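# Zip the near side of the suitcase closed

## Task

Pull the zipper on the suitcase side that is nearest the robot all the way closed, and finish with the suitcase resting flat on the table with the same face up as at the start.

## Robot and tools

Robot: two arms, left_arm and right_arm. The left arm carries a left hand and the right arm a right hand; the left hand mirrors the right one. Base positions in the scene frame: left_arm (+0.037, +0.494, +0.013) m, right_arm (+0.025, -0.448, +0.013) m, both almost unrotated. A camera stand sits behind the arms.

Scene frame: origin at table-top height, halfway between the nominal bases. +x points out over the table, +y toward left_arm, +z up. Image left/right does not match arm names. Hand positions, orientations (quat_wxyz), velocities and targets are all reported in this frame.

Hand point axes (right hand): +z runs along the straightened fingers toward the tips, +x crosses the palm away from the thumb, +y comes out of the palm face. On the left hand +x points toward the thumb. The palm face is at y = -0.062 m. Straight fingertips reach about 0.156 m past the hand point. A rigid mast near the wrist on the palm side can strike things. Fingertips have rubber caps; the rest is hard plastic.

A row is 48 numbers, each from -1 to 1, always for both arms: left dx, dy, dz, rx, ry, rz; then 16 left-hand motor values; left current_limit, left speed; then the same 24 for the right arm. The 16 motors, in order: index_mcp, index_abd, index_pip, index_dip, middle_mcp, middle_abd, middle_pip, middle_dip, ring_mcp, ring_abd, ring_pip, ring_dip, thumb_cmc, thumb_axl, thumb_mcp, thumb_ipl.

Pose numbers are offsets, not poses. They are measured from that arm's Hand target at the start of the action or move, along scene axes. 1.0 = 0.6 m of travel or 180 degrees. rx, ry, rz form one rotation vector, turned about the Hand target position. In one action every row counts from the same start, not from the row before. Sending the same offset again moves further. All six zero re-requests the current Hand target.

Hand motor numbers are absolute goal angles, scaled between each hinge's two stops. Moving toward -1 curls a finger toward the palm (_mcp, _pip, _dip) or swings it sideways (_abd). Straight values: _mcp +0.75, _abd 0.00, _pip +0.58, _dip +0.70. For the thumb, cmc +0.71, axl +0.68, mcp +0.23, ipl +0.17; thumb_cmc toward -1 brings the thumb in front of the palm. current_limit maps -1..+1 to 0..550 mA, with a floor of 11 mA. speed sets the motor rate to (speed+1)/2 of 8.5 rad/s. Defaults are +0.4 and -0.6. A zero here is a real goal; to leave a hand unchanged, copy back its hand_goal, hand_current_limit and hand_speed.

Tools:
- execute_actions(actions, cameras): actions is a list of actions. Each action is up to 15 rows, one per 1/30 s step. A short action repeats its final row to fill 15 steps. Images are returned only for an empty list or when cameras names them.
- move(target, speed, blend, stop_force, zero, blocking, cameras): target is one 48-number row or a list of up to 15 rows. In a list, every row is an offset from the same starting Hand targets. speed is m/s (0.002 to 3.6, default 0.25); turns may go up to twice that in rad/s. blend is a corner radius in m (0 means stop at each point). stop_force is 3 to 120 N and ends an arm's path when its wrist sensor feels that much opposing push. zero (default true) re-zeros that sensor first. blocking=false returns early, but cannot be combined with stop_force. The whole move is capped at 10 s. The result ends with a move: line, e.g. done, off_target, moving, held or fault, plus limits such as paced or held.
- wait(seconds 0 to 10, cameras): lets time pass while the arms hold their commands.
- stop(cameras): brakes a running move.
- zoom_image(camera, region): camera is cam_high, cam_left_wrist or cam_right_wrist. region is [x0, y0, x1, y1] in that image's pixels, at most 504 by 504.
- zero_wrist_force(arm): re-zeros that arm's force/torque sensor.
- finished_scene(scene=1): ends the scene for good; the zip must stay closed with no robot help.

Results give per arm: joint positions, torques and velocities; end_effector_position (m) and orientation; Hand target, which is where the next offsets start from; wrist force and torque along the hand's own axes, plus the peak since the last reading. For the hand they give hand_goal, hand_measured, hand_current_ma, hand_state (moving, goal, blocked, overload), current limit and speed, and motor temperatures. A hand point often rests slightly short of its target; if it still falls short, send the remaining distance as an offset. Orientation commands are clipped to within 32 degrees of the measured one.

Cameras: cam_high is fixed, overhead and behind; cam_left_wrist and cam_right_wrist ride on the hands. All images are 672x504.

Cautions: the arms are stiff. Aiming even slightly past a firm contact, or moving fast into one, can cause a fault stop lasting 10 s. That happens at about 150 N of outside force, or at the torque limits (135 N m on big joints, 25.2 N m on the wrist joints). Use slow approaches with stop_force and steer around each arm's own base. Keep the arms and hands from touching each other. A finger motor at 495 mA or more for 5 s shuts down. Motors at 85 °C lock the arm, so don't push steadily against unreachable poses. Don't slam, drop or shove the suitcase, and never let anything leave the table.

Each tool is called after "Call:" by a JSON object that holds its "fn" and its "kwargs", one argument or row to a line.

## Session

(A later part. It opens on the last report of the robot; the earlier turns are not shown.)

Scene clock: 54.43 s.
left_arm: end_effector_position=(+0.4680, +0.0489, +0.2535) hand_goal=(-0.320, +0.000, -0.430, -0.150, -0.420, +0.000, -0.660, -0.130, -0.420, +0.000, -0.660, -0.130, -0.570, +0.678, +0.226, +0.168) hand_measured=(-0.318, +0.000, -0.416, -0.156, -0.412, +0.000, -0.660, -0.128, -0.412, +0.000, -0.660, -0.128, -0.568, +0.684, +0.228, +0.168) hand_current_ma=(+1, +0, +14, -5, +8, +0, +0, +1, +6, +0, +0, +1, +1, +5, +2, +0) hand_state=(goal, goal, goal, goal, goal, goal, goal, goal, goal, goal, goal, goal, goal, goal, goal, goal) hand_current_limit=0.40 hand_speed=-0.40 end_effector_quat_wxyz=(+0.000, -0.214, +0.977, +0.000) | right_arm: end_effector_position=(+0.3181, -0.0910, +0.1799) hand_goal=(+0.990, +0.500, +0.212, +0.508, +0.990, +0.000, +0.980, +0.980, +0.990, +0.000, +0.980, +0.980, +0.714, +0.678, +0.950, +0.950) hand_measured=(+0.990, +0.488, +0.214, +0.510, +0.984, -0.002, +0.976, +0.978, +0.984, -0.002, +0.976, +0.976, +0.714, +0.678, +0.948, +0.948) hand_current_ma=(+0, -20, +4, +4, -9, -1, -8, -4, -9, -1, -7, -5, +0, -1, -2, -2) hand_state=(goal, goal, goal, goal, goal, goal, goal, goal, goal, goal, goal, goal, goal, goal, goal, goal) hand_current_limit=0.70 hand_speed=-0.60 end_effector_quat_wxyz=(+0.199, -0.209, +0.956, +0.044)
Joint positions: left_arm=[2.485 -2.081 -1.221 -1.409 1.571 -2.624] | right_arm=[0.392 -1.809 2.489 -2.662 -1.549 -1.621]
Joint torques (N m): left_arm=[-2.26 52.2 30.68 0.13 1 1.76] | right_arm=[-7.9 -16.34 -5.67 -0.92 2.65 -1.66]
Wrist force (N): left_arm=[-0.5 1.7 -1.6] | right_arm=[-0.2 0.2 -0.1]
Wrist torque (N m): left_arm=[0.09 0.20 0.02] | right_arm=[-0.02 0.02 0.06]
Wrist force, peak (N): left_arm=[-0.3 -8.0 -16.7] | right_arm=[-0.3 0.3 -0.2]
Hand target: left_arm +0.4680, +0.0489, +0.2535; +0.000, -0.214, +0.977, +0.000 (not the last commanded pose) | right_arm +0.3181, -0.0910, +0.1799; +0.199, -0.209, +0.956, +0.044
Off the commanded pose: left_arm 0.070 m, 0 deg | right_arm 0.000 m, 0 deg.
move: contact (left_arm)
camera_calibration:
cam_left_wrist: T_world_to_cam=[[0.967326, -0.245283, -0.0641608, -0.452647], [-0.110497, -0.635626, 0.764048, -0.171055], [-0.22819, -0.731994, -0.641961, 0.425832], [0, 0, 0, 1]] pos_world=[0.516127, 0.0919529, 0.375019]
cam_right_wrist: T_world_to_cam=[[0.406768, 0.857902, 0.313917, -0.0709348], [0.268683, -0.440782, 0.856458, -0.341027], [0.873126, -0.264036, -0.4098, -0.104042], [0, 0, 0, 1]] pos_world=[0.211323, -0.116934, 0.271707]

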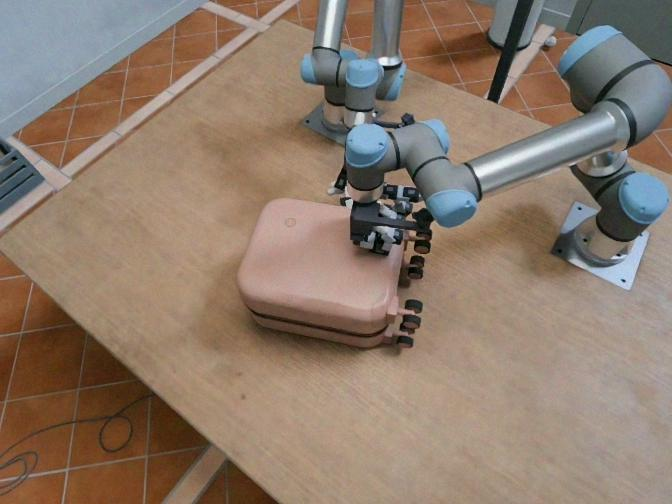

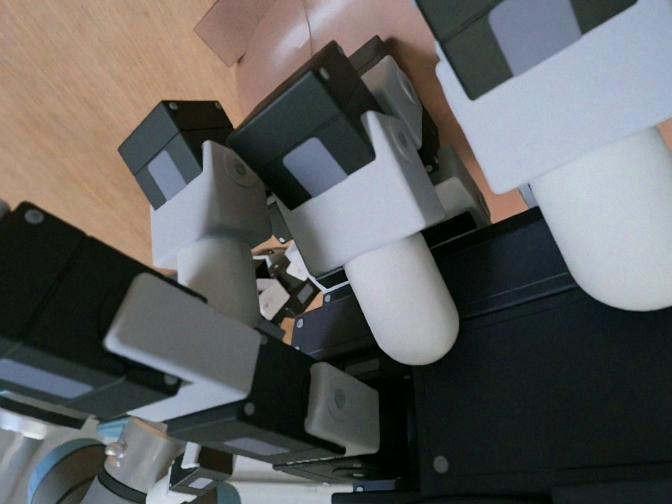

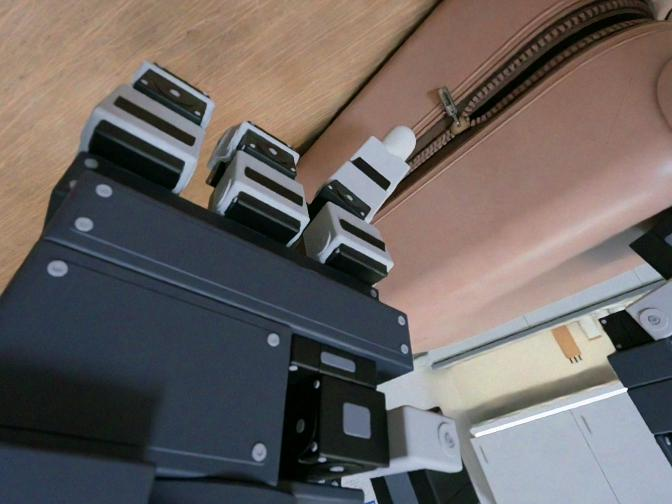

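Call:
{"fn": "move", "kwargs": {
  "target": [0,0,-0.05,0,0,0,-0.32,0,-0.43,-0.15,-0.42,0,-0.66,-0.13,-0.42,0,-0.66,-0.13,-0.571,0.678,0.226,0.168,0.4,-0.4,0,0,0,0,0,0,0.99,0.5,0.212,0.507,0.99,0,0.98,0.98,0.99,0,0.98,0.98,0.714,0.678,0.95,0.95,0.7,-0.6],
  "speed": 0.01,
  "stop_force": 30,
  "cameras": ["all"]
}}

Call:
{"fn": "zoom_image", "kwargs": {
  "camera": "cam_right_wrist",
  "region": [420, 0, 672, 200]
}}

Scene clock: 56.27 s.
left_arm: end_effector_position=(+0.4680, +0.0489, +0.2504) hand_goal=(-0.320, +0.000, -0.430, -0.150, -0.420, +0.000, -0.660, -0.130, -0.420, +0.000, -0.660, -0.130, -0.570, +0.678, +0.226, +0.168) hand_measured=(-0.352, +0.000, -0.374, -0.170, -0.412, +0.000, -0.660, -0.128, -0.412, +0.000, -0.660, -0.128, -0.568, +0.694, +0.262, +0.168) hand_current_ma=(-55, +0, +118, -26, +8, +0, +0, +1, +6, +0, +0, +1, +0, +24, +87, +0) hand_state=(blocked, goal, blocked, blocked, goal, goal, goal, goal, goal, goal, goal, goal, goal, goal, blocked, goal) hand_current_limit=0.40 hand_speed=-0.40 end_effector_quat_wxyz=(+0.000, -0.214, +0.977, +0.000) | right_arm: end_effector_position=(+0.3181, -0.0910, +0.1799) hand_goal=(+0.990, +0.500, +0.212, +0.508, +0.990, +0.000, +0.980, +0.980, +0.990, +0.000, +0.980, +0.980, +0.714, +0.678, +0.950, +0.950) hand_measured=(+0.990, +0.488, +0.214, +0.510, +0.984, -0.002, +0.976, +0.978, +0.984, -0.002, +0.976, +0.976, +0.714, +0.678, +0.948, +0.948) hand_current_ma=(+0, -20, +4, +4, -9, -1, -8, -4, -9, -1, -7, -5, +0, -1, -2, -2) hand_state=(goal, goal, goal, goal, goal, goal, goal, goal, goal, goal, goal, goal, goal, goal, goal, goal) hand_current_limit=0.70 hand_speed=-0.60 end_effector_quat_wxyz=(+0.199, -0.209, +0.956, +0.044)
Joint positions: left_arm=[2.485 -2.083 -1.227 -1.401 1.571 -2.624] | right_arm=[0.392 -1.809 2.489 -2.662 -1.549 -1.621]
Joint torques (N m): left_arm=[-1.9 40.36 19.88 -1.61 1.12 1.39] | right_arm=[-8.86 -16.07 -4.81 -0.89 2.69 -1.66]
Wrist force (N): left_arm=[-2.1 -5.7 -20.9] | right_arm=[-0.1 0.2 0.0]
Wrist torque (N m): left_arm=[0.45 0.46 -0.05] | right_arm=[-0.02 0.00 0.07]
Wrist force, peak (N): left_arm=[0.2 -15.3 -33.3] | right_arm=[0.0 0.4 -0.3]
Hand target: left_arm +0.4680, +0.0489, +0.2504; +0.000, -0.214, +0.977, +0.000 (not the last commanded pose) | right_arm +0.3181, -0.0910, +0.1799; +0.199, -0.209, +0.956, +0.044
Off the commanded pose: left_arm 0.027 m, 0 deg | right_arm 0.000 m, 0 deg.
move: contact (left_arm)
camera_calibration:
cam_left_wrist: T_world_to_cam=[[0.967361, -0.245261, -0.0637179, -0.453037], [-0.110782, -0.635469, 0.764138, -0.168512], [-0.227904, -0.732138, -0.641898, 0.423621], [0, 0, 0, 1]] pos_world=[0.516127, 0.0919529, 0.371822]
cam_right_wrist: T_world_to_cam=[[0.406768, 0.857902, 0.313917, -0.0709348], [0.268683, -0.440782, 0.856458, -0.341027], [0.873126, -0.264036, -0.4098, -0.104042], [0, 0, 0, 1]] pos_world=[0.211323, -0.116934, 0.271707]

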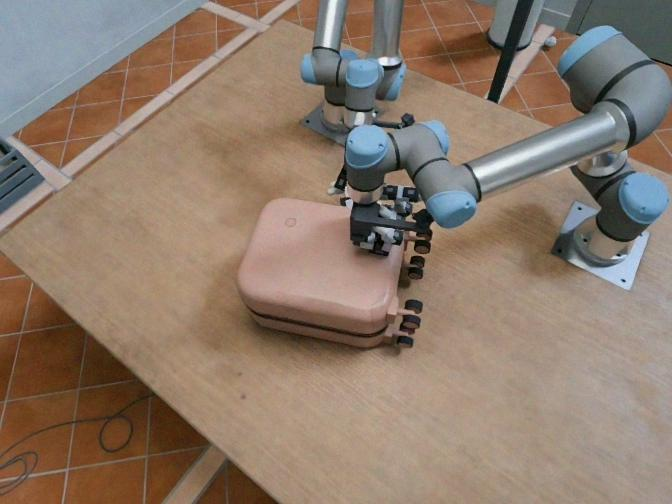

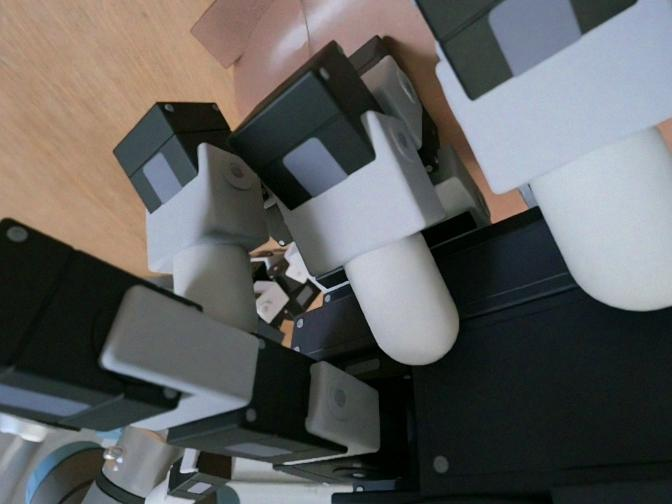

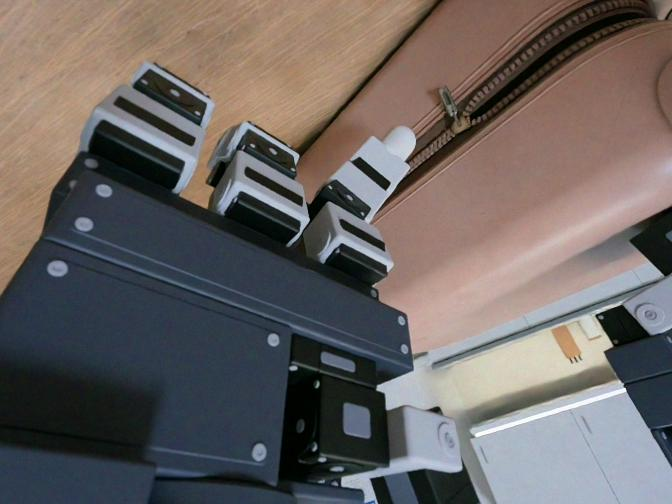

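Scaled by 2.000 from the camera's 672x504 image, which has a finer 960x720 frame.

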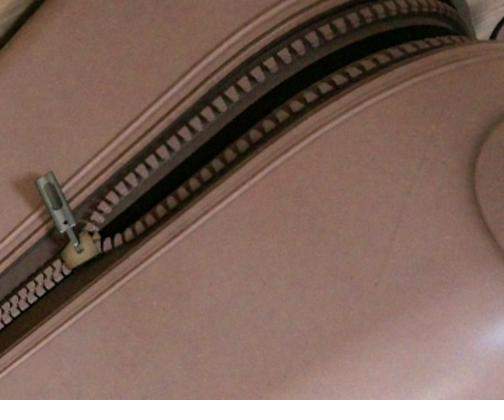

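Call:
{"fn": "move", "kwargs": {
  "target": [
    [0,0,0,0,0,0,-0.32,0,-0.43,-0.15,-0.42,0,-0.66,-0.13,-0.42,0,-0.66,-0.13,-0.571,0.678,0.226,0.168,0.4,-0.4,0.0325,0.0332,0,0,0,0,0.99,0.5,0.212,0.507,0.99,0,0.98,0.98,0.99,0,0.98,0.98,0.714,0.678,0.95,0.95,0.78,-0.6],
    [0,0,0,0,0,0,-0.32,0,-0.43,-0.15,-0.42,0,-0.66,-0.13,-0.42,0,-0.66,-0.13,-0.571,0.678,0.226,0.168,0.4,-0.4,0.0453,0.0428,0,0,0,0,0.99,0.5,0.212,0.507,0.99,0,0.98,0.98,0.99,0,0.98,0.98,0.714,0.678,0.95,0.95,0.78,-0.6]
  ],
  "speed": 0.02,
  "stop_force": 20,
  "cameras": ["cam_right_wrist"]
}}

Call:
{"fn": "zoom_image", "kwargs": {
  "camera": "cam_right_wrist",
  "region": [360, 30, 500, 150]
}}

Scene clock: 60.27 s.
left_arm: end_effector_position=(+0.4680, +0.0489, +0.2504) hand_goal=(-0.320, +0.000, -0.430, -0.150, -0.420, +0.000, -0.660, -0.130, -0.420, +0.000, -0.660, -0.130, -0.570, +0.678, +0.226, +0.168) hand_measured=(-0.352, +0.000, -0.374, -0.170, -0.412, +0.000, -0.660, -0.128, -0.412, +0.000, -0.660, -0.128, -0.568, +0.694, +0.262, +0.168) hand_current_ma=(-55, +0, +118, -26, +8, +0, +0, +1, +6, +0, +0, +1, +0, +24, +87, +0) hand_state=(blocked, goal, blocked, blocked, goal, goal, goal, goal, goal, goal, goal, goal, goal, goal, blocked, goal) hand_current_limit=0.40 hand_speed=-0.40 end_effector_quat_wxyz=(+0.000, -0.214, +0.977, +0.000) | right_arm: end_effector_position=(+0.3452, -0.0653, +0.1799) hand_goal=(+0.990, +0.500, +0.212, +0.508, +0.990, +0.000, +0.980, +0.980, +0.990, +0.000, +0.980, +0.980, +0.714, +0.678, +0.950, +0.950) hand_measured=(+1.000, +0.456, +0.198, +0.494, +0.984, -0.002, +0.976, +0.978, +0.984, -0.002, +0.976, +0.976, +0.714, +0.678, +0.948, +0.948) hand_current_ma=(+21, -108, -30, -29, -9, -1, -8, -4, -9, -1, -7, -5, +0, -1, -2, -2) hand_state=(goal, blocked, goal, goal, goal, goal, goal, goal, goal, goal, goal, goal, goal, goal, goal, goal) hand_current_limit=0.78 hand_speed=-0.60 end_effector_quat_wxyz=(+0.199, -0.209, +0.956, +0.044)
Joint positions: left_arm=[2.485 -2.083 -1.227 -1.401 1.571 -2.624] | right_arm=[0.434 -1.694 2.404 -2.692 -1.565 -1.583]
Joint torques (N m): left_arm=[-2.04 40.85 20.2 1.6 1.04 1.37] | right_arm=[6.29 -4.12 -32.92 -5.66 -2.07 1.73]
Wrist force (N): left_arm=[-2.2 -5.4 -20.3] | right_arm=[6.8 -2.7 -8.6]
Wrist torque (N m): left_arm=[0.42 0.46 -0.06] | right_arm=[0.74 0.16 0.62]
Wrist force, peak (N): left_arm=[-2.1 -5.6 -21.1] | right_arm=[7.0 -2.8 -8.8]
Hand target: left_arm +0.4680, +0.0489, +0.2504; +0.000, -0.214, +0.977, +0.000 | right_arm +0.3452, -0.0653, +0.1799; +0.199, -0.209, +0.956, +0.044
Off the commanded pose: left_arm 0.000 m, 0 deg | right_arm 0.000 m, 0 deg.
move: done
camera_calibration:
cam_right_wrist: T_world_to_cam=[[0.406768, 0.857902, 0.313917, -0.104047], [0.268683, -0.440782, 0.856458, -0.337007], [0.873126, -0.264036, -0.4098, -0.121005], [0, 0, 0, 1]] pos_world=[0.238523, -0.0912341, 0.271707]
Images, in order (width x height): cam_right_wrist 672x504.

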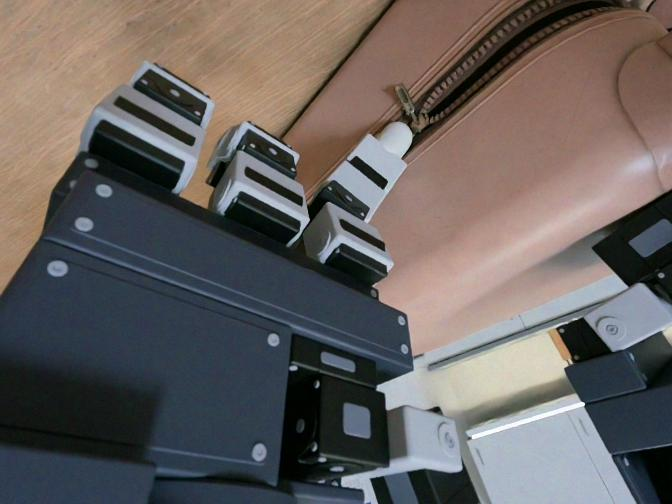

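Scaled by 3.600 from the camera's 672x504 image, which has a finer 960x720 frame.

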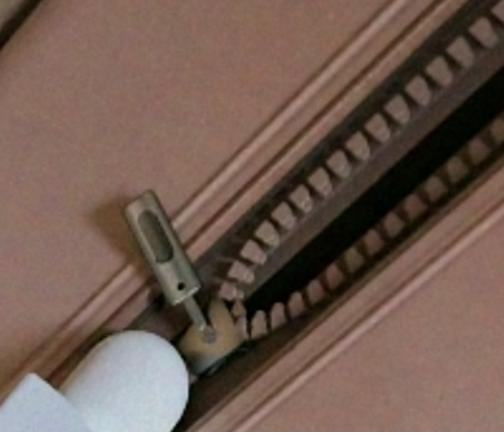

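Call:
{"fn": "move", "kwargs": {
  "target": [0,0,0,0,0,0,-0.32,0,-0.43,-0.15,-0.42,0,-0.66,-0.13,-0.42,0,-0.66,-0.13,-0.571,0.678,0.226,0.168,0.4,-0.4,-0.0139,0.0303,0,0,0,0,0.99,0.5,0.212,0.507,0.99,0,0.98,0.98,0.99,0,0.98,0.98,0.714,0.678,0.95,0.95,0.78,-0.6],
  "speed": 0.015,
  "stop_force": 25,
  "cameras": ["cam_right_wrist"]
}}

Call:
{"fn": "zoom_image", "kwargs": {
  "camera": "cam_right_wrist",
  "region": [360, 30, 500, 150]
}}

Scene clock: 62.77 s.
left_arm: end_effector_position=(+0.4680, +0.0489, +0.2504) hand_goal=(-0.320, +0.000, -0.430, -0.150, -0.420, +0.000, -0.660, -0.130, -0.420, +0.000, -0.660, -0.130, -0.570, +0.678, +0.226, +0.168) hand_measured=(-0.352, +0.000, -0.374, -0.170, -0.412, +0.000, -0.660, -0.128, -0.412, +0.000, -0.660, -0.128, -0.568, +0.694, +0.262, +0.168) hand_current_ma=(-55, +0, +118, -26, +8, +0, +0, +1, +6, +0, +0, +1, +0, +24, +87, +0) hand_state=(blocked, goal, blocked, blocked, goal, goal, goal, goal, goal, goal, goal, goal, goal, goal, blocked, goal) hand_current_limit=0.40 hand_speed=-0.40 end_effector_quat_wxyz=(+0.000, -0.214, +0.977, +0.000) | right_arm: end_effector_position=(+0.3369, -0.0472, +0.1799) hand_goal=(+0.990, +0.500, +0.212, +0.508, +0.990, +0.000, +0.980, +0.980, +0.990, +0.000, +0.980, +0.980, +0.714, +0.678, +0.950, +0.950) hand_measured=(+1.000, +0.398, +0.288, +0.540, +0.984, -0.002, +0.976, +0.978, +0.984, -0.002, +0.976, +0.976, +0.714, +0.678, +0.948, +0.948) hand_current_ma=(+24, -320, +258, +90, -9, -1, -8, -4, -9, -1, -7, -5, +0, -1, -2, -2) hand_state=(goal, blocked, blocked, blocked, goal, goal, goal, goal, goal, goal, goal, goal, goal, goal, goal, goal) hand_current_limit=0.78 hand_speed=-0.60 end_effector_quat_wxyz=(+0.199, -0.209, +0.956, +0.044)
Joint positions: left_arm=[2.485 -2.083 -1.227 -1.401 1.571 -2.624] | right_arm=[0.493 -1.673 2.386 -2.695 -1.589 -1.529]
Joint torques (N m): left_arm=[-2.05 40.7 20.06 2.2 -0.3 1.34] | right_arm=[8.22 -5.74 -33.47 -6.13 -0.34 1.27]
Wrist force (N): left_arm=[-3.6 -0.8 -18.9] | right_arm=[8.5 -9.5 -8.9]
Wrist torque (N m): left_arm=[0.45 0.36 -0.05] | right_arm=[1.29 0.36 1.17]
Wrist force, peak (N): left_arm=[-2.3 -5.9 -20.9] | right_arm=[8.4 -9.6 -9.3]
Hand target: left_arm +0.4680, +0.0489, +0.2504; +0.000, -0.214, +0.977, +0.000 | right_arm +0.3369, -0.0472, +0.1799; +0.199, -0.209, +0.956, +0.044
Off the commanded pose: left_arm 0.000 m, 0 deg | right_arm 0.000 m, 0 deg.
move: done
camera_calibration:
cam_right_wrist: T_world_to_cam=[[0.406768, 0.857902, 0.313917, -0.116285], [0.268683, -0.440782, 0.856458, -0.326755], [0.873126, -0.264036, -0.4098, -0.108953], [0, 0, 0, 1]] pos_world=[0.230223, -0.0730341, 0.271707]
Images, in order (width x height): cam_right_wrist 672x504.

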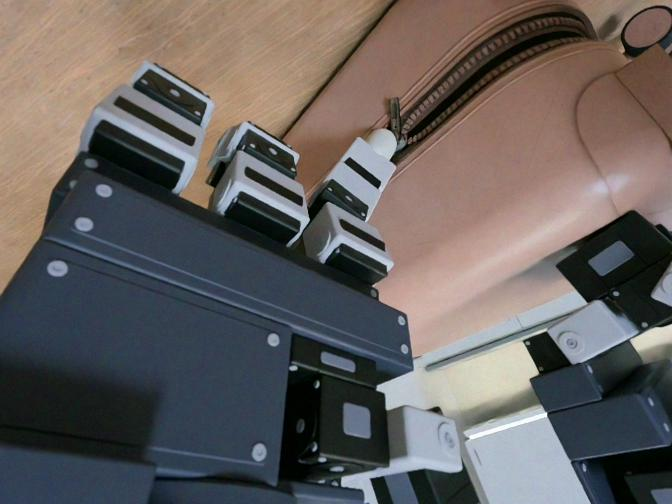

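Scaled by 3.600 from the camera's 672x504 image, which has a finer 960x720 frame.

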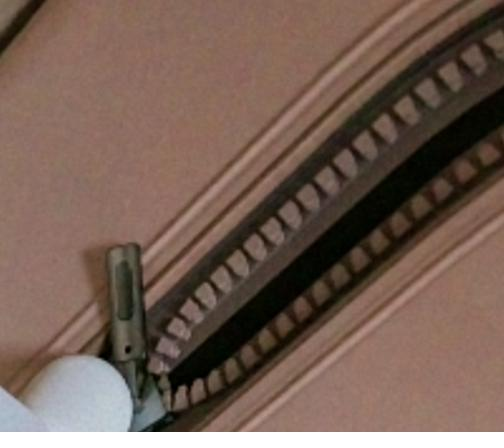

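Call:
{"fn": "move", "kwargs": {
  "target": [0,0,0,0,0,0,-0.32,0,-0.43,-0.15,-0.42,0,-0.66,-0.13,-0.42,0,-0.66,-0.13,-0.571,0.678,0.226,0.168,0.4,-0.4,-0.0104,0.0214,0,0,0,0,0.99,0.5,0.212,0.507,0.99,0,0.98,0.98,0.99,0,0.98,0.98,0.714,0.678,0.95,0.95,0.78,-0.6],
  "speed": 0.015,
  "stop_force": 25,
  "cameras": ["cam_right_wrist","cam_high"]
}}

Call:
{"fn": "zoom_image", "kwargs": {
  "camera": "cam_right_wrist",
  "region": [340, 50, 480, 170]
}}

Scene clock: 66.17 s.
left_arm: end_effector_position=(+0.4680, +0.0489, +0.2504) hand_goal=(-0.320, +0.000, -0.430, -0.150, -0.420, +0.000, -0.660, -0.130, -0.420, +0.000, -0.660, -0.130, -0.570, +0.678, +0.226, +0.168) hand_measured=(-0.352, +0.000, -0.374, -0.170, -0.412, +0.000, -0.660, -0.128, -0.412, +0.000, -0.660, -0.128, -0.568, +0.694, +0.262, +0.168) hand_current_ma=(-55, +0, +118, -26, +8, +0, +0, +1, +6, +0, +0, +1, +0, +24, +87, +0) hand_state=(blocked, goal, blocked, blocked, goal, goal, goal, goal, goal, goal, goal, goal, goal, goal, blocked, goal) hand_current_limit=0.40 hand_speed=-0.40 end_effector_quat_wxyz=(+0.000, -0.214, +0.977, +0.000) | right_arm: end_effector_position=(+0.3307, -0.0343, +0.1799) hand_goal=(+0.990, +0.500, +0.212, +0.508, +0.990, +0.000, +0.980, +0.980, +0.990, +0.000, +0.980, +0.980, +0.714, +0.678, +0.950, +0.950) hand_measured=(+1.000, +0.402, +0.236, +0.522, +0.984, -0.002, +0.976, +0.978, +0.984, -0.002, +0.976, +0.976, +0.714, +0.678, +0.948, +0.948) hand_current_ma=(+22, -303, +63, +31, -9, -1, -8, -4, -9, -1, -7, -5, +0, -1, -2, -2) hand_state=(goal, blocked, blocked, goal, goal, goal, goal, goal, goal, goal, goal, goal, goal, goal, goal, goal) hand_current_limit=0.78 hand_speed=-0.60 end_effector_quat_wxyz=(+0.199, -0.209, +0.956, +0.044)
Joint positions: left_arm=[2.485 -2.083 -1.227 -1.401 1.571 -2.624] | right_arm=[0.534 -1.658 2.372 -2.696 -1.605 -1.491]
Joint torques (N m): left_arm=[-2.22 40.08 19.75 2.18 -1.39 1.42] | right_arm=[7.75 -8.58 -31.7 -5.42 -2.43 1.73]
Wrist force (N): left_arm=[-3.8 -1.7 -19.8] | right_arm=[2.4 -1.4 -0.9]
Wrist torque (N m): left_arm=[0.47 0.37 -0.07] | right_arm=[0.18 0.22 0.27]
Wrist force, peak (N): left_arm=[-3.9 -1.9 -20.1] | right_arm=[8.6 -9.7 -9.2]
Hand target: left_arm +0.4680, +0.0489, +0.2504; +0.000, -0.214, +0.977, +0.000 | right_arm +0.3307, -0.0343, +0.1799; +0.199, -0.209, +0.956, +0.044
Off the commanded pose: left_arm 0.000 m, 0 deg | right_arm 0.000 m, 0 deg.
move: done
camera_calibration:
cam_right_wrist: T_world_to_cam=[[0.406768, 0.857902, 0.313917, -0.124703], [0.268683, -0.440782, 0.856458, -0.31942], [0.873126, -0.264036, -0.4098, -0.100072], [0, 0, 0, 1]] pos_world=[0.223923, -0.0602341, 0.271707]
Images, in order (width x height): cam_high 672x504, cam_right_wrist 672x504.

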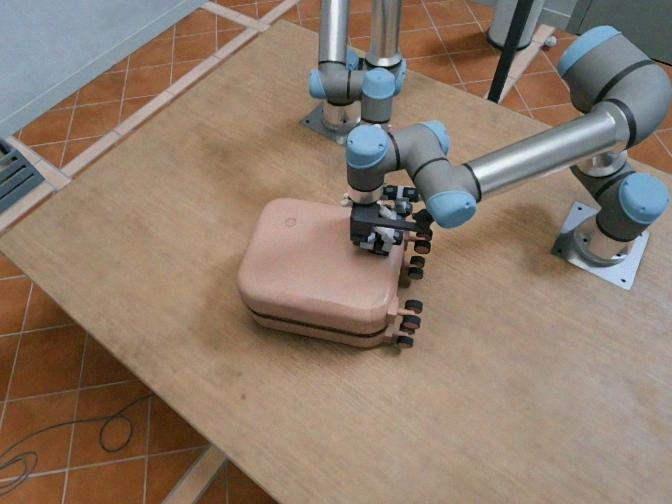

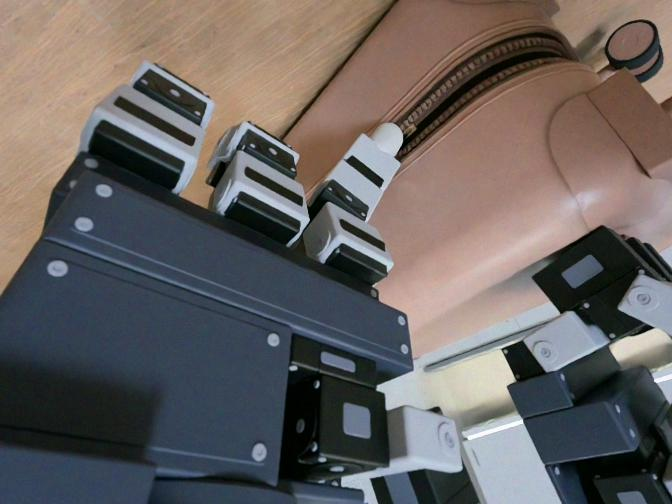

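Scaled by 3.600 from the camera's 672x504 image, which has a finer 960x720 frame.

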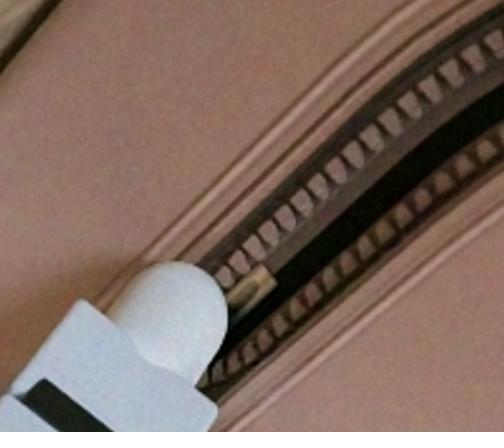

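Call:
{"fn": "move", "kwargs": {
  "target": [0,0,0,0,0,0,-0.32,0,-0.43,-0.15,-0.42,0,-0.66,-0.13,-0.42,0,-0.66,-0.13,-0.571,0.678,0.226,0.168,0.4,-0.4,-0.055,-0.055,0,0,0,0,0.99,0.5,0.212,0.507,0.99,0,0.98,0.98,0.99,0,0.98,0.98,0.714,0.678,0.95,0.95,0.78,-0.6],
  "speed": 0.1,
  "cameras": ["cam_right_wrist"]
}}

Call:
{"fn": "zoom_image", "kwargs": {
  "camera": "cam_right_wrist",
  "region": [380, 30, 520, 150]
}}

Scene clock: 67.57 s.
left_arm: end_effector_position=(+0.4680, +0.0489, +0.2504) hand_goal=(-0.320, +0.000, -0.430, -0.150, -0.420, +0.000, -0.660, -0.130, -0.420, +0.000, -0.660, -0.130, -0.570, +0.678, +0.226, +0.168) hand_measured=(-0.352, +0.000, -0.374, -0.170, -0.412, +0.000, -0.660, -0.128, -0.412, +0.000, -0.660, -0.128, -0.568, +0.694, +0.262, +0.168) hand_current_ma=(-55, +0, +118, -26, +8, +0, +0, +1, +6, +0, +0, +1, +0, +24, +87, +0) hand_state=(blocked, goal, blocked, blocked, goal, goal, goal, goal, goal, goal, goal, goal, goal, goal, blocked, goal) hand_current_limit=0.40 hand_speed=-0.40 end_effector_quat_wxyz=(+0.000, -0.214, +0.977, +0.000) | right_arm: end_effector_position=(+0.2977, -0.0673, +0.1799) hand_goal=(+0.990, +0.500, +0.212, +0.508, +0.990, +0.000, +0.980, +0.980, +0.990, +0.000, +0.980, +0.980, +0.714, +0.678, +0.950, +0.950) hand_measured=(+0.990, +0.488, +0.214, +0.510, +0.984, -0.002, +0.976, +0.978, +0.984, -0.002, +0.976, +0.976, +0.714, +0.678, +0.948, +0.948) hand_current_ma=(+0, -20, +4, +4, -9, -1, -8, -4, -9, -1, -7, -5, +0, -1, -2, -2) hand_state=(goal, goal, goal, goal, goal, goal, goal, goal, goal, goal, goal, goal, goal, goal, goal, goal) hand_current_limit=0.78 hand_speed=-0.60 end_effector_quat_wxyz=(+0.199, -0.209, +0.956, +0.044)
Joint positions: left_arm=[2.485 -2.083 -1.227 -1.401 1.571 -2.624] | right_arm=[0.493 -1.795 2.48 -2.667 -1.589 -1.529]
Joint torques (N m): left_arm=[-1.88 40.18 20.07 2.16 -1.49 1.44] | right_arm=[-7.37 -15.55 -4.54 -0.95 2.51 -1.83]
Wrist force (N): left_arm=[-3.9 -2.2 -20.0] | right_arm=[-0.2 0.6 -0.4]
Wrist torque (N m): left_arm=[0.43 0.40 -0.07] | right_arm=[0.06 0.02 0.08]
Wrist force, peak (N): left_arm=[-3.9 -2.1 -20.2] | right_arm=[2.4 -1.8 -0.9]
Hand target: left_arm +0.4680, +0.0489, +0.2504; +0.000, -0.214, +0.977, +0.000 | right_arm +0.2977, -0.0673, +0.1799; +0.199, -0.209, +0.956, +0.044
Off the commanded pose: left_arm 0.000 m, 0 deg | right_arm 0.000 m, 0 deg.
move: done
camera_calibration:
cam_right_wrist: T_world_to_cam=[[0.406768, 0.857902, 0.313917, -0.0830955], [0.268683, -0.440782, 0.856458, -0.325082], [0.873126, -0.264036, -0.4098, -0.0800331], [0, 0, 0, 1]] pos_world=[0.191023, -0.0931341, 0.271707]
Images, in order (width x height): cam_right_wrist 672x504.

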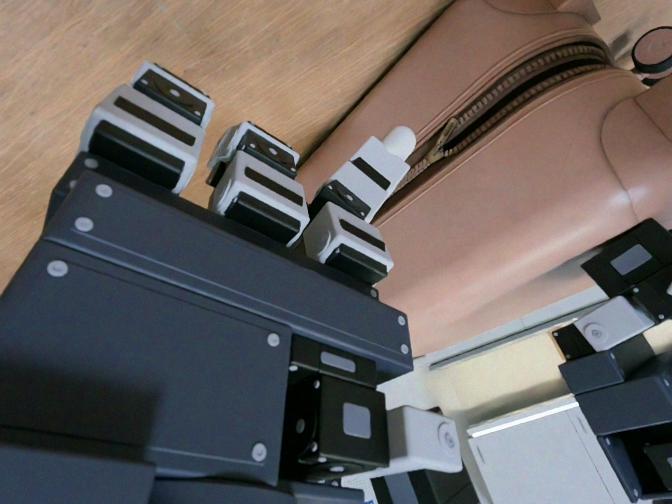

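Scaled by 3.600 from the camera's 672x504 image, which has a finer 960x720 frame.

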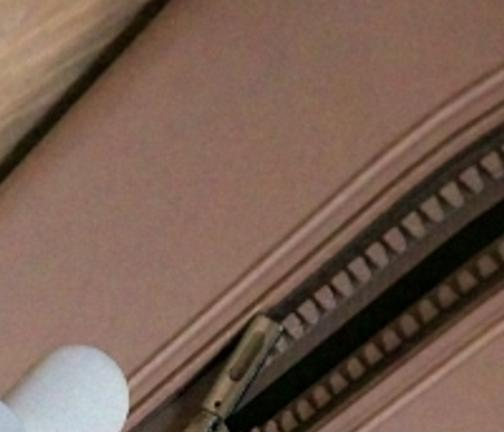

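Call:
{"fn": "zoom_image", "kwargs": {
  "camera": "cam_right_wrist",
  "region": [400, 90, 490, 190]
}}

Scaled by 5.040 from the camera's 672x504 image, which has a finer 960x720 frame.

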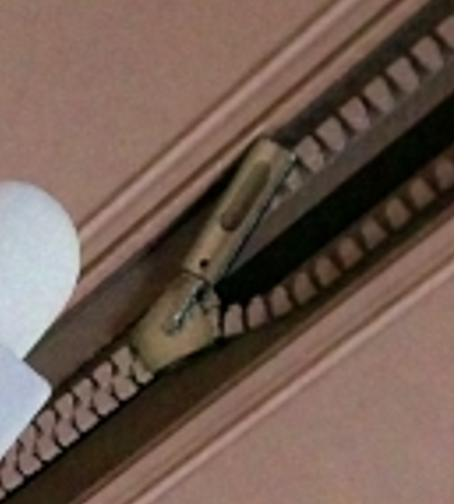

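Call:
{"fn": "move", "kwargs": {
  "target": [0,0,0,0,0,0,-0.32,0,-0.43,-0.15,-0.42,0,-0.66,-0.13,-0.42,0,-0.66,-0.13,-0.571,0.678,0.226,0.168,0.4,-0.4,-0.0088,-0.0417,-0.0432,0,0,0,0.99,0.917,0.285,0.58,0.99,0,0.98,0.98,0.99,0,0.98,0.98,0.714,0.678,0.95,0.95,0.78,-0.6],
  "speed": 0.1,
  "cameras": ["cam_right_wrist"]
}}

Call:
{"fn": "zoom_image", "kwargs": {
  "camera": "cam_right_wrist",
  "region": [400, 50, 540, 190]
}}

Scene clock: 70.47 s.
left_arm: end_effector_position=(+0.4680, +0.0489, +0.2504) hand_goal=(-0.320, +0.000, -0.430, -0.150, -0.420, +0.000, -0.660, -0.130, -0.420, +0.000, -0.660, -0.130, -0.570, +0.678, +0.226, +0.168) hand_measured=(-0.352, +0.000, -0.374, -0.170, -0.412, +0.000, -0.660, -0.128, -0.412, +0.000, -0.660, -0.128, -0.568, +0.694, +0.262, +0.168) hand_current_ma=(-55, +0, +118, -26, +8, +0, +0, +1, +6, +0, +0, +1, +0, +24, +87, +0) hand_state=(blocked, goal, blocked, blocked, goal, goal, goal, goal, goal, goal, goal, goal, goal, goal, blocked, goal) hand_current_limit=0.40 hand_speed=-0.40 end_effector_quat_wxyz=(+0.000, -0.214, +0.977, +0.000) | right_arm: end_effector_position=(+0.2924, -0.0923, +0.1541) hand_goal=(+0.990, +0.918, +0.286, +0.580, +0.990, +0.000, +0.980, +0.980, +0.990, +0.000, +0.980, +0.980, +0.714, +0.678, +0.950, +0.950) hand_measured=(+0.990, +0.904, +0.282, +0.578, +0.984, -0.002, +0.976, +0.978, +0.984, -0.002, +0.976, +0.976, +0.714, +0.678, +0.948, +0.948) hand_current_ma=(+0, -24, -6, -4, -9, -1, -8, -4, -9, -1, -7, -5, +0, -1, -2, -2) hand_state=(goal, goal, goal, goal, goal, goal, goal, goal, goal, goal, goal, goal, goal, goal, goal, goal) hand_current_limit=0.78 hand_speed=-0.60 end_effector_quat_wxyz=(+0.199, -0.209, +0.956, +0.044)
Joint positions: left_arm=[2.485 -2.083 -1.227 -1.401 1.571 -2.624] | right_arm=[0.423 -1.8 2.572 -2.754 -1.561 -1.593]
Joint torques (N m): left_arm=[-2.06 39.95 19.95 2.14 -1.37 1.46] | right_arm=[-7.75 -15.03 -4.19 -4.9 2.5 -1.71]
Wrist force (N): left_arm=[-3.9 -1.9 -20.1] | right_arm=[-0.1 0.3 0.0]
Wrist torque (N m): left_arm=[0.47 0.39 -0.08] | right_arm=[-0.01 0.00 0.09]
Wrist force, peak (N): left_arm=[-3.9 -2.1 -20.2] | right_arm=[-0.5 0.7 -0.3]
Hand target: left_arm +0.4680, +0.0489, +0.2504; +0.000, -0.214, +0.977, +0.000 | right_arm +0.2924, -0.0923, +0.1540; +0.199, -0.209, +0.956, +0.044
Off the commanded pose: left_arm 0.000 m, 0 deg | right_arm 0.000 m, 0 deg.
move: done
camera_calibration:
cam_right_wrist: T_world_to_cam=[[0.406768, 0.857902, 0.313917, -0.051321], [0.268683, -0.440782, 0.856458, -0.312468], [0.873126, -0.264036, -0.4098, -0.0925329], [0, 0, 0, 1]] pos_world=[0.185623, -0.118134, 0.245807]
Images, in order (width x height): cam_right_wrist 672x504.

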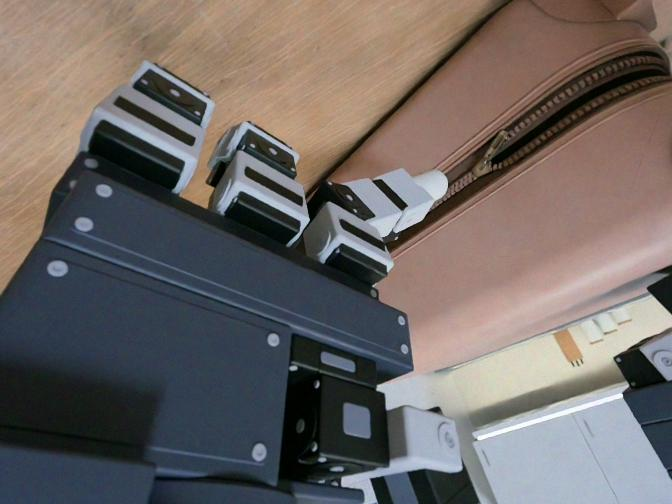

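Scaled by 3.600 from the camera's 672x504 image, which has a finer 960x720 frame.

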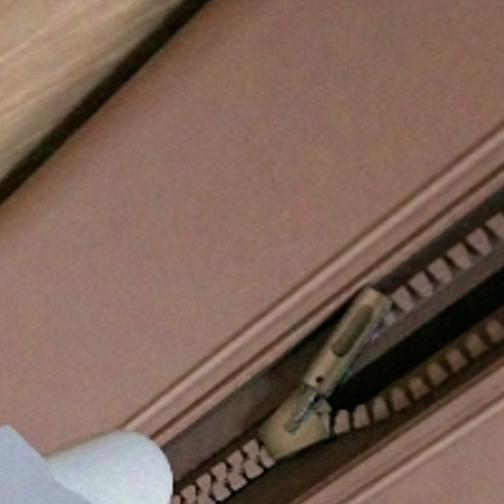

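Call:
{"fn": "move", "kwargs": {
  "target": [0,0,0,0,0,0,-0.32,0,-0.43,-0.15,-0.42,0,-0.66,-0.13,-0.42,0,-0.66,-0.13,-0.571,0.678,0.226,0.168,0.4,-0.4,0.065,0.0262,-0.0117,0,0,0,0.99,0.917,0.285,0.58,0.99,0,0.98,0.98,0.99,0,0.98,0.98,0.714,0.678,0.95,0.95,0.78,-0.6],
  "speed": 0.025,
  "stop_force": 4,
  "cameras": ["cam_right_wrist"]
}}

Call:
{"fn": "zoom_image", "kwargs": {
  "camera": "cam_right_wrist",
  "region": [400, 90, 540, 230]
}}

Scene clock: 74.77 s.
left_arm: end_effector_position=(+0.4680, +0.0489, +0.2504) hand_goal=(-0.320, +0.000, -0.430, -0.150, -0.420, +0.000, -0.660, -0.130, -0.420, +0.000, -0.660, -0.130, -0.570, +0.678, +0.226, +0.168) hand_measured=(-0.352, +0.000, -0.374, -0.170, -0.412, +0.000, -0.660, -0.128, -0.412, +0.000, -0.660, -0.128, -0.568, +0.694, +0.262, +0.168) hand_current_ma=(-55, +0, +118, -26, +8, +0, +0, +1, +6, +0, +0, +1, +0, +24, +87, +0) hand_state=(blocked, goal, blocked, blocked, goal, goal, goal, goal, goal, goal, goal, goal, goal, goal, blocked, goal) hand_current_limit=0.40 hand_speed=-0.40 end_effector_quat_wxyz=(+0.000, -0.214, +0.977, +0.000) | right_arm: end_effector_position=(+0.3276, -0.0782, +0.1477) hand_goal=(+0.990, +0.918, +0.286, +0.580, +0.990, +0.000, +0.980, +0.980, +0.990, +0.000, +0.980, +0.980, +0.714, +0.678, +0.950, +0.950) hand_measured=(+0.998, +0.910, +0.274, +0.570, +0.984, -0.002, +0.976, +0.978, +0.984, -0.002, +0.976, +0.976, +0.714, +0.678, +0.948, +0.950) hand_current_ma=(+19, -12, -25, -18, -9, -1, -8, -4, -9, -1, -7, -5, +0, -1, -2, -2) hand_state=(goal, goal, goal, goal, goal, goal, goal, goal, goal, goal, goal, goal, goal, goal, goal, goal) hand_current_limit=0.78 hand_speed=-0.60 end_effector_quat_wxyz=(+0.199, -0.209, +0.956, +0.044)
Joint positions: left_arm=[2.485 -2.083 -1.227 -1.401 1.571 -2.624] | right_arm=[0.419 -1.673 2.501 -2.809 -1.559 -1.596]
Joint torques (N m): left_arm=[-1.44 39.58 19.53 2.19 -1.37 1.44] | right_arm=[5.35 -18.88 -2.72 -1.23 0.95 1.18]
Wrist force (N): left_arm=[-3.7 -2.0 -19.8] | right_arm=[2.2 -0.2 -2.1]
Wrist torque (N m): left_arm=[0.43 0.37 -0.05] | right_arm=[0.17 0.01 0.29]
Wrist force, peak (N): left_arm=[-3.9 -2.1 -20.1] | right_arm=[8.3 -1.6 -6.9]
Hand target: left_arm +0.4680, +0.0489, +0.2504; +0.000, -0.214, +0.977, +0.000 | right_arm +0.3276, -0.0782, +0.1477; +0.199, -0.209, +0.956, +0.044 (not the last commanded pose)
Off the commanded pose: left_arm 0.000 m, 0 deg | right_arm 0.004 m, 0 deg.
move: contact (right_arm)
camera_calibration:
cam_right_wrist: T_world_to_cam=[[0.406785, 0.857911, 0.31387, -0.0757498], [0.268775, -0.440771, 0.856435, -0.310329], [0.87309, -0.264025, -0.409884, -0.122097], [0, 0, 0, 1]] pos_world=[0.220824, -0.104034, 0.239507]
Images, in order (width x height): cam_right_wrist 672x504.

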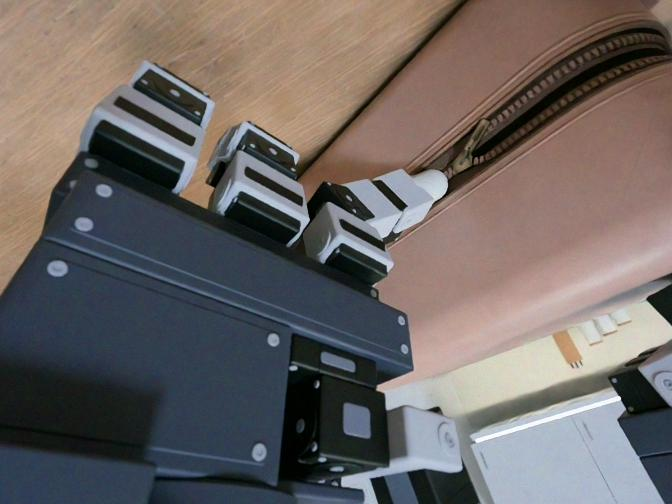

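Scaled by 3.600 from the camera's 672x504 image, which has a finer 960x720 frame.

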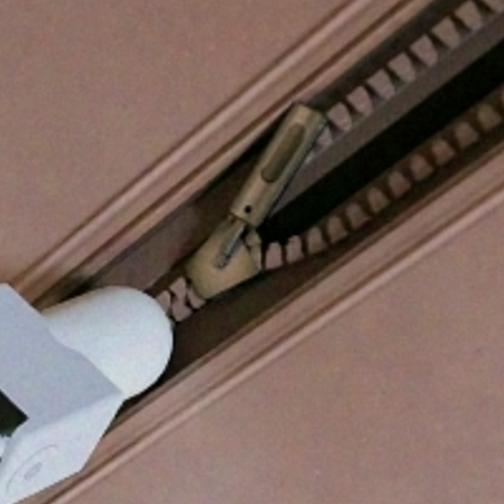

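Call:
{"fn": "move", "kwargs": {
  "target": [
    [0,0,0,0,0,0,-0.32,0,-0.43,-0.15,-0.42,0,-0.66,-0.13,-0.42,0,-0.66,-0.13,-0.571,0.678,0.226,0.168,0.4,-0.4,-0.0061,-0.0028,-0.004,0,0,0,0.99,0.917,0.285,0.58,0.99,0,0.98,0.98,0.99,0,0.98,0.98,0.714,0.678,0.95,0.95,0.78,-0.6],
    [0,0,0,0,0,0,-0.32,0,-0.43,-0.15,-0.42,0,-0.66,-0.13,-0.42,0,-0.66,-0.13,-0.571,0.678,0.226,0.168,0.4,-0.4,0.0030,0.0014,-0.0083,0,0,0,0.99,0.917,0.285,0.58,0.99,0,0.98,0.98,0.99,0,0.98,0.98,0.714,0.678,0.95,0.95,0.78,-0.6],
    [0,0,0,0,0,0,-0.32,0,-0.43,-0.15,-0.42,0,-0.66,-0.13,-0.42,0,-0.66,-0.13,-0.571,0.678,0.226,0.168,0.4,-0.4,-0.0109,0.0317,-0.0083,0,0,0,0.99,0.917,0.285,0.58,0.99,0,0.98,0.98,0.99,0,0.98,0.98,0.714,0.678,0.95,0.95,0.78,-0.6]
  ],
  "speed": 0.015,
  "stop_force": 25,
  "cameras": ["cam_right_wrist","cam_high"]
}}

Call:
{"fn": "zoom_image", "kwargs": {
  "camera": "cam_right_wrist",
  "region": [400, 90, 540, 230]
}}

Scene clock: 78.23 s.
left_arm: end_effector_position=(+0.4680, +0.0489, +0.2504) hand_goal=(-0.320, +0.000, -0.430, -0.150, -0.420, +0.000, -0.660, -0.130, -0.420, +0.000, -0.660, -0.130, -0.570, +0.678, +0.226, +0.168) hand_measured=(-0.352, +0.000, -0.374, -0.170, -0.412, +0.000, -0.660, -0.128, -0.412, +0.000, -0.660, -0.128, -0.570, +0.694, +0.262, +0.168) hand_current_ma=(-55, +0, +118, -26, +8, +0, +0, +1, +6, +0, +0, +1, +0, +24, +87, +0) hand_state=(blocked, goal, blocked, blocked, goal, goal, goal, goal, goal, goal, goal, goal, goal, goal, blocked, goal) hand_current_limit=0.40 hand_speed=-0.40 end_effector_quat_wxyz=(+0.000, -0.214, +0.977, +0.000) | right_arm: end_effector_position=(+0.3210, -0.0592, +0.1427) hand_goal=(+0.990, +0.918, +0.286, +0.580, +0.990, +0.000, +0.980, +0.980, +0.990, +0.000, +0.980, +0.980, +0.714, +0.678, +0.950, +0.950) hand_measured=(+1.000, +0.880, +0.334, +0.602, +0.984, -0.002, +0.976, +0.978, +0.984, -0.002, +0.976, +0.976, +0.714, +0.678, +0.948, +0.950) hand_current_ma=(+22, -89, +146, +55, -9, -1, -8, -4, -9, -1, -7, -5, +0, -1, -2, -2) hand_state=(goal, blocked, blocked, blocked, goal, goal, goal, goal, goal, goal, goal, goal, goal, goal, goal, goal) hand_current_limit=0.78 hand_speed=-0.60 end_effector_quat_wxyz=(+0.199, -0.209, +0.956, +0.044)
Joint positions: left_arm=[2.485 -2.083 -1.227 -1.401 1.571 -2.624] | right_arm=[0.482 -1.632 2.484 -2.834 -1.585 -1.538]
Joint torques (N m): left_arm=[-1.78 39.22 19.36 2.33 -1.42 1.33] | right_arm=[7.98 -6.47 -32.73 -6.2 -1.08 1.11]
Wrist force (N): left_arm=[-7.0 2.4 -17.3] | right_arm=[9.3 -6.4 -6.7]
Wrist torque (N m): left_arm=[0.42 0.27 -0.12] | right_arm=[0.81 0.11 1.28]
Wrist force, peak (N): left_arm=[-4.0 -2.0 -20.0] | right_arm=[14.8 -6.4 -12.1]
Hand target: left_arm +0.4680, +0.0489, +0.2504; +0.000, -0.214, +0.977, +0.000 | right_arm +0.3210, -0.0592, +0.1427; +0.199, -0.209, +0.956, +0.044
Off the commanded pose: left_arm 0.000 m, 0 deg | right_arm 0.000 m, 0 deg.
move: done
camera_calibration:
cam_right_wrist: T_world_to_cam=[[0.406785, 0.857911, 0.31387, -0.0878366], [0.268775, -0.440771, 0.856435, -0.295925], [0.87309, -0.264025, -0.409884, -0.113455], [0, 0, 0, 1]] pos_world=[0.214324, -0.0850341, 0.234507]
Images, in order (width x height): cam_high 672x504, cam_right_wrist 672x504.

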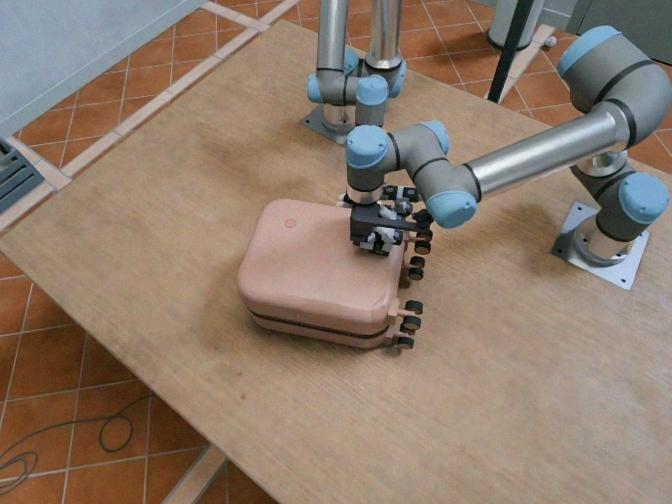

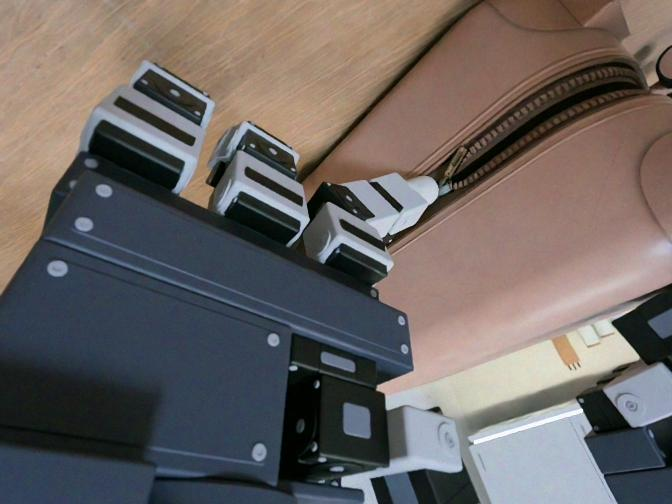

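Scaled by 3.600 from the camera's 672x504 image, which has a finer 960x720 frame.

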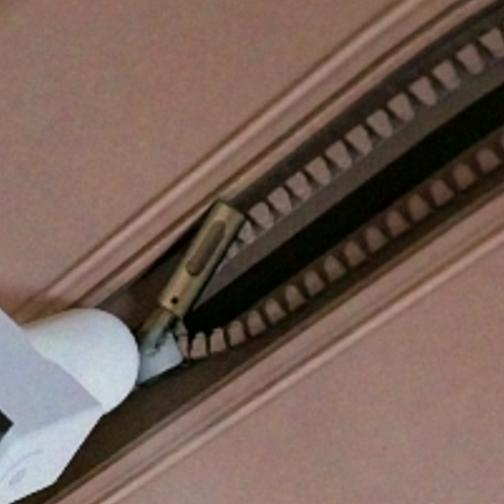

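Call:
{"fn": "zoom_image", "kwargs": {
  "camera": "cam_high",
  "region": [220, 180, 450, 360]
}}

Scaled by 2.191 from the camera's 672x504 image, which has a finer 960x720 frame.

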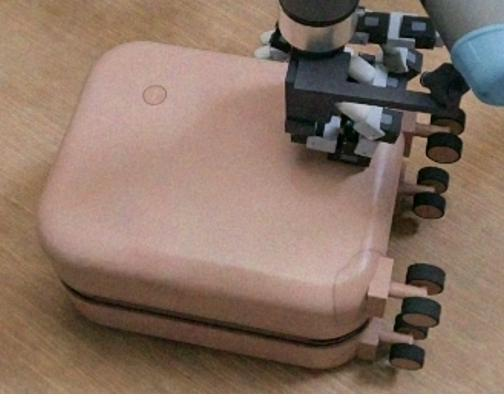

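Call:
{"fn": "move", "kwargs": {
  "target": [0,0,0,0,0,0,-0.32,0,-0.43,-0.15,-0.42,0,-0.66,-0.13,-0.42,0,-0.66,-0.13,-0.571,0.678,0.226,0.168,0.4,-0.4,-0.0083,0.0182,0,0,0,0,0.99,0.917,0.285,0.58,0.99,0,0.98,0.98,0.99,0,0.98,0.98,0.714,0.678,0.95,0.95,0.78,-0.6],
  "speed": 0.01,
  "stop_force": 25,
  "cameras": ["cam_right_wrist"]
}}

Call:
{"fn": "zoom_image", "kwargs": {
  "camera": "cam_right_wrist",
  "region": [400, 90, 540, 230]
}}

Scene clock: 94.23 s.
left_arm: end_effector_position=(+0.4680, +0.0489, +0.2504) hand_goal=(-0.320, +0.000, -0.430, -0.150, -0.420, +0.000, -0.660, -0.130, -0.420, +0.000, -0.660, -0.130, -0.570, +0.678, +0.226, +0.168) hand_measured=(-0.352, +0.000, -0.374, -0.170, -0.412, +0.000, -0.660, -0.128, -0.412, +0.000, -0.660, -0.128, -0.570, +0.694, +0.262, +0.168) hand_current_ma=(-55, +0, +118, -26, +8, +0, +0, +1, +6, +0, +0, +1, +0, +24, +87, +0) hand_state=(blocked, goal, blocked, blocked, goal, goal, goal, goal, goal, goal, goal, goal, goal, goal, blocked, goal) hand_current_limit=0.40 hand_speed=-0.40 end_effector_quat_wxyz=(+0.000, -0.214, +0.977, +0.000) | right_arm: end_effector_position=(+0.3161, -0.0483, +0.1427) hand_goal=(+0.990, +0.918, +0.286, +0.580, +0.990, +0.000, +0.980, +0.980, +0.990, +0.000, +0.980, +0.980, +0.714, +0.678, +0.950, +0.950) hand_measured=(+1.000, +0.858, +0.408, +0.642, +0.984, -0.002, +0.976, +0.978, +0.984, -0.002, +0.976, +0.976, +0.714, +0.678, +0.948, +0.950) hand_current_ma=(+24, -160, +465, +206, -9, -1, -8, -4, -9, -1, -7, -5, +0, -1, -2, -2) hand_state=(goal, blocked, blocked, blocked, goal, goal, goal, goal, goal, goal, goal, goal, goal, goal, goal, goal) hand_current_limit=0.78 hand_speed=-0.60 end_effector_quat_wxyz=(+0.199, -0.209, +0.956, +0.044)
Joint positions: left_arm=[2.485 -2.083 -1.227 -1.401 1.571 -2.624] | right_arm=[0.519 -1.618 2.471 -2.834 -1.599 -1.505]
Joint torques (N m): left_arm=[-2.19 39.37 19.38 2.3 -1.32 1.38] | right_arm=[8.46 -6.34 -34.74 -4.06 0 0.66]
Wrist force (N): left_arm=[-5.9 5.6 -16.0] | right_arm=[13.9 -11.2 -10.8]
Wrist torque (N m): left_arm=[0.44 0.26 -0.08] | right_arm=[1.42 0.07 2.15]
Wrist force, peak (N): left_arm=[-7.0 2.9 -17.5] | right_arm=[16.0 -9.8 -12.1]
Hand target: left_arm +0.4680, +0.0489, +0.2504; +0.000, -0.214, +0.977, +0.000 | right_arm +0.3161, -0.0483, +0.1427; +0.199, -0.209, +0.956, +0.044
Off the commanded pose: left_arm 0.000 m, 0 deg | right_arm 0.000 m, 0 deg.
move: done
camera_calibration:
cam_right_wrist: T_world_to_cam=[[0.406785, 0.857911, 0.31387, -0.0951539], [0.268775, -0.440771, 0.856435, -0.289777], [0.87309, -0.264025, -0.409884, -0.106211], [0, 0, 0, 1]] pos_world=[0.209324, -0.0741341, 0.234507]
Images, in order (width x height): cam_right_wrist 672x504.

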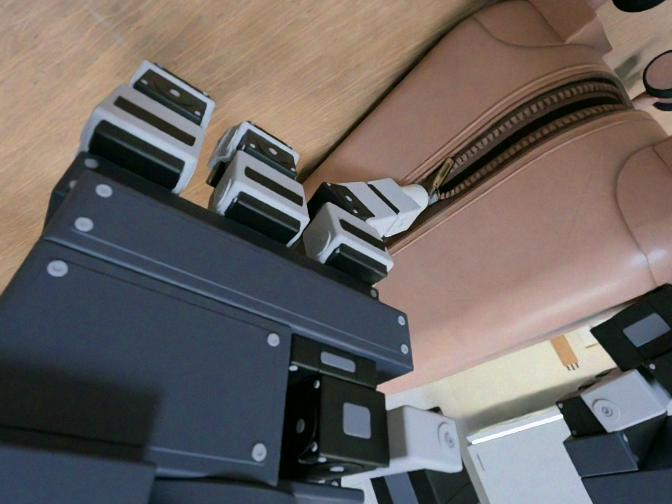

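Scaled by 3.600 from the camera's 672x504 image, which has a finer 960x720 frame.

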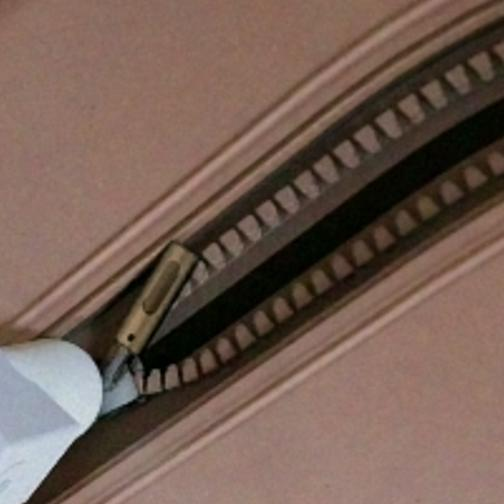

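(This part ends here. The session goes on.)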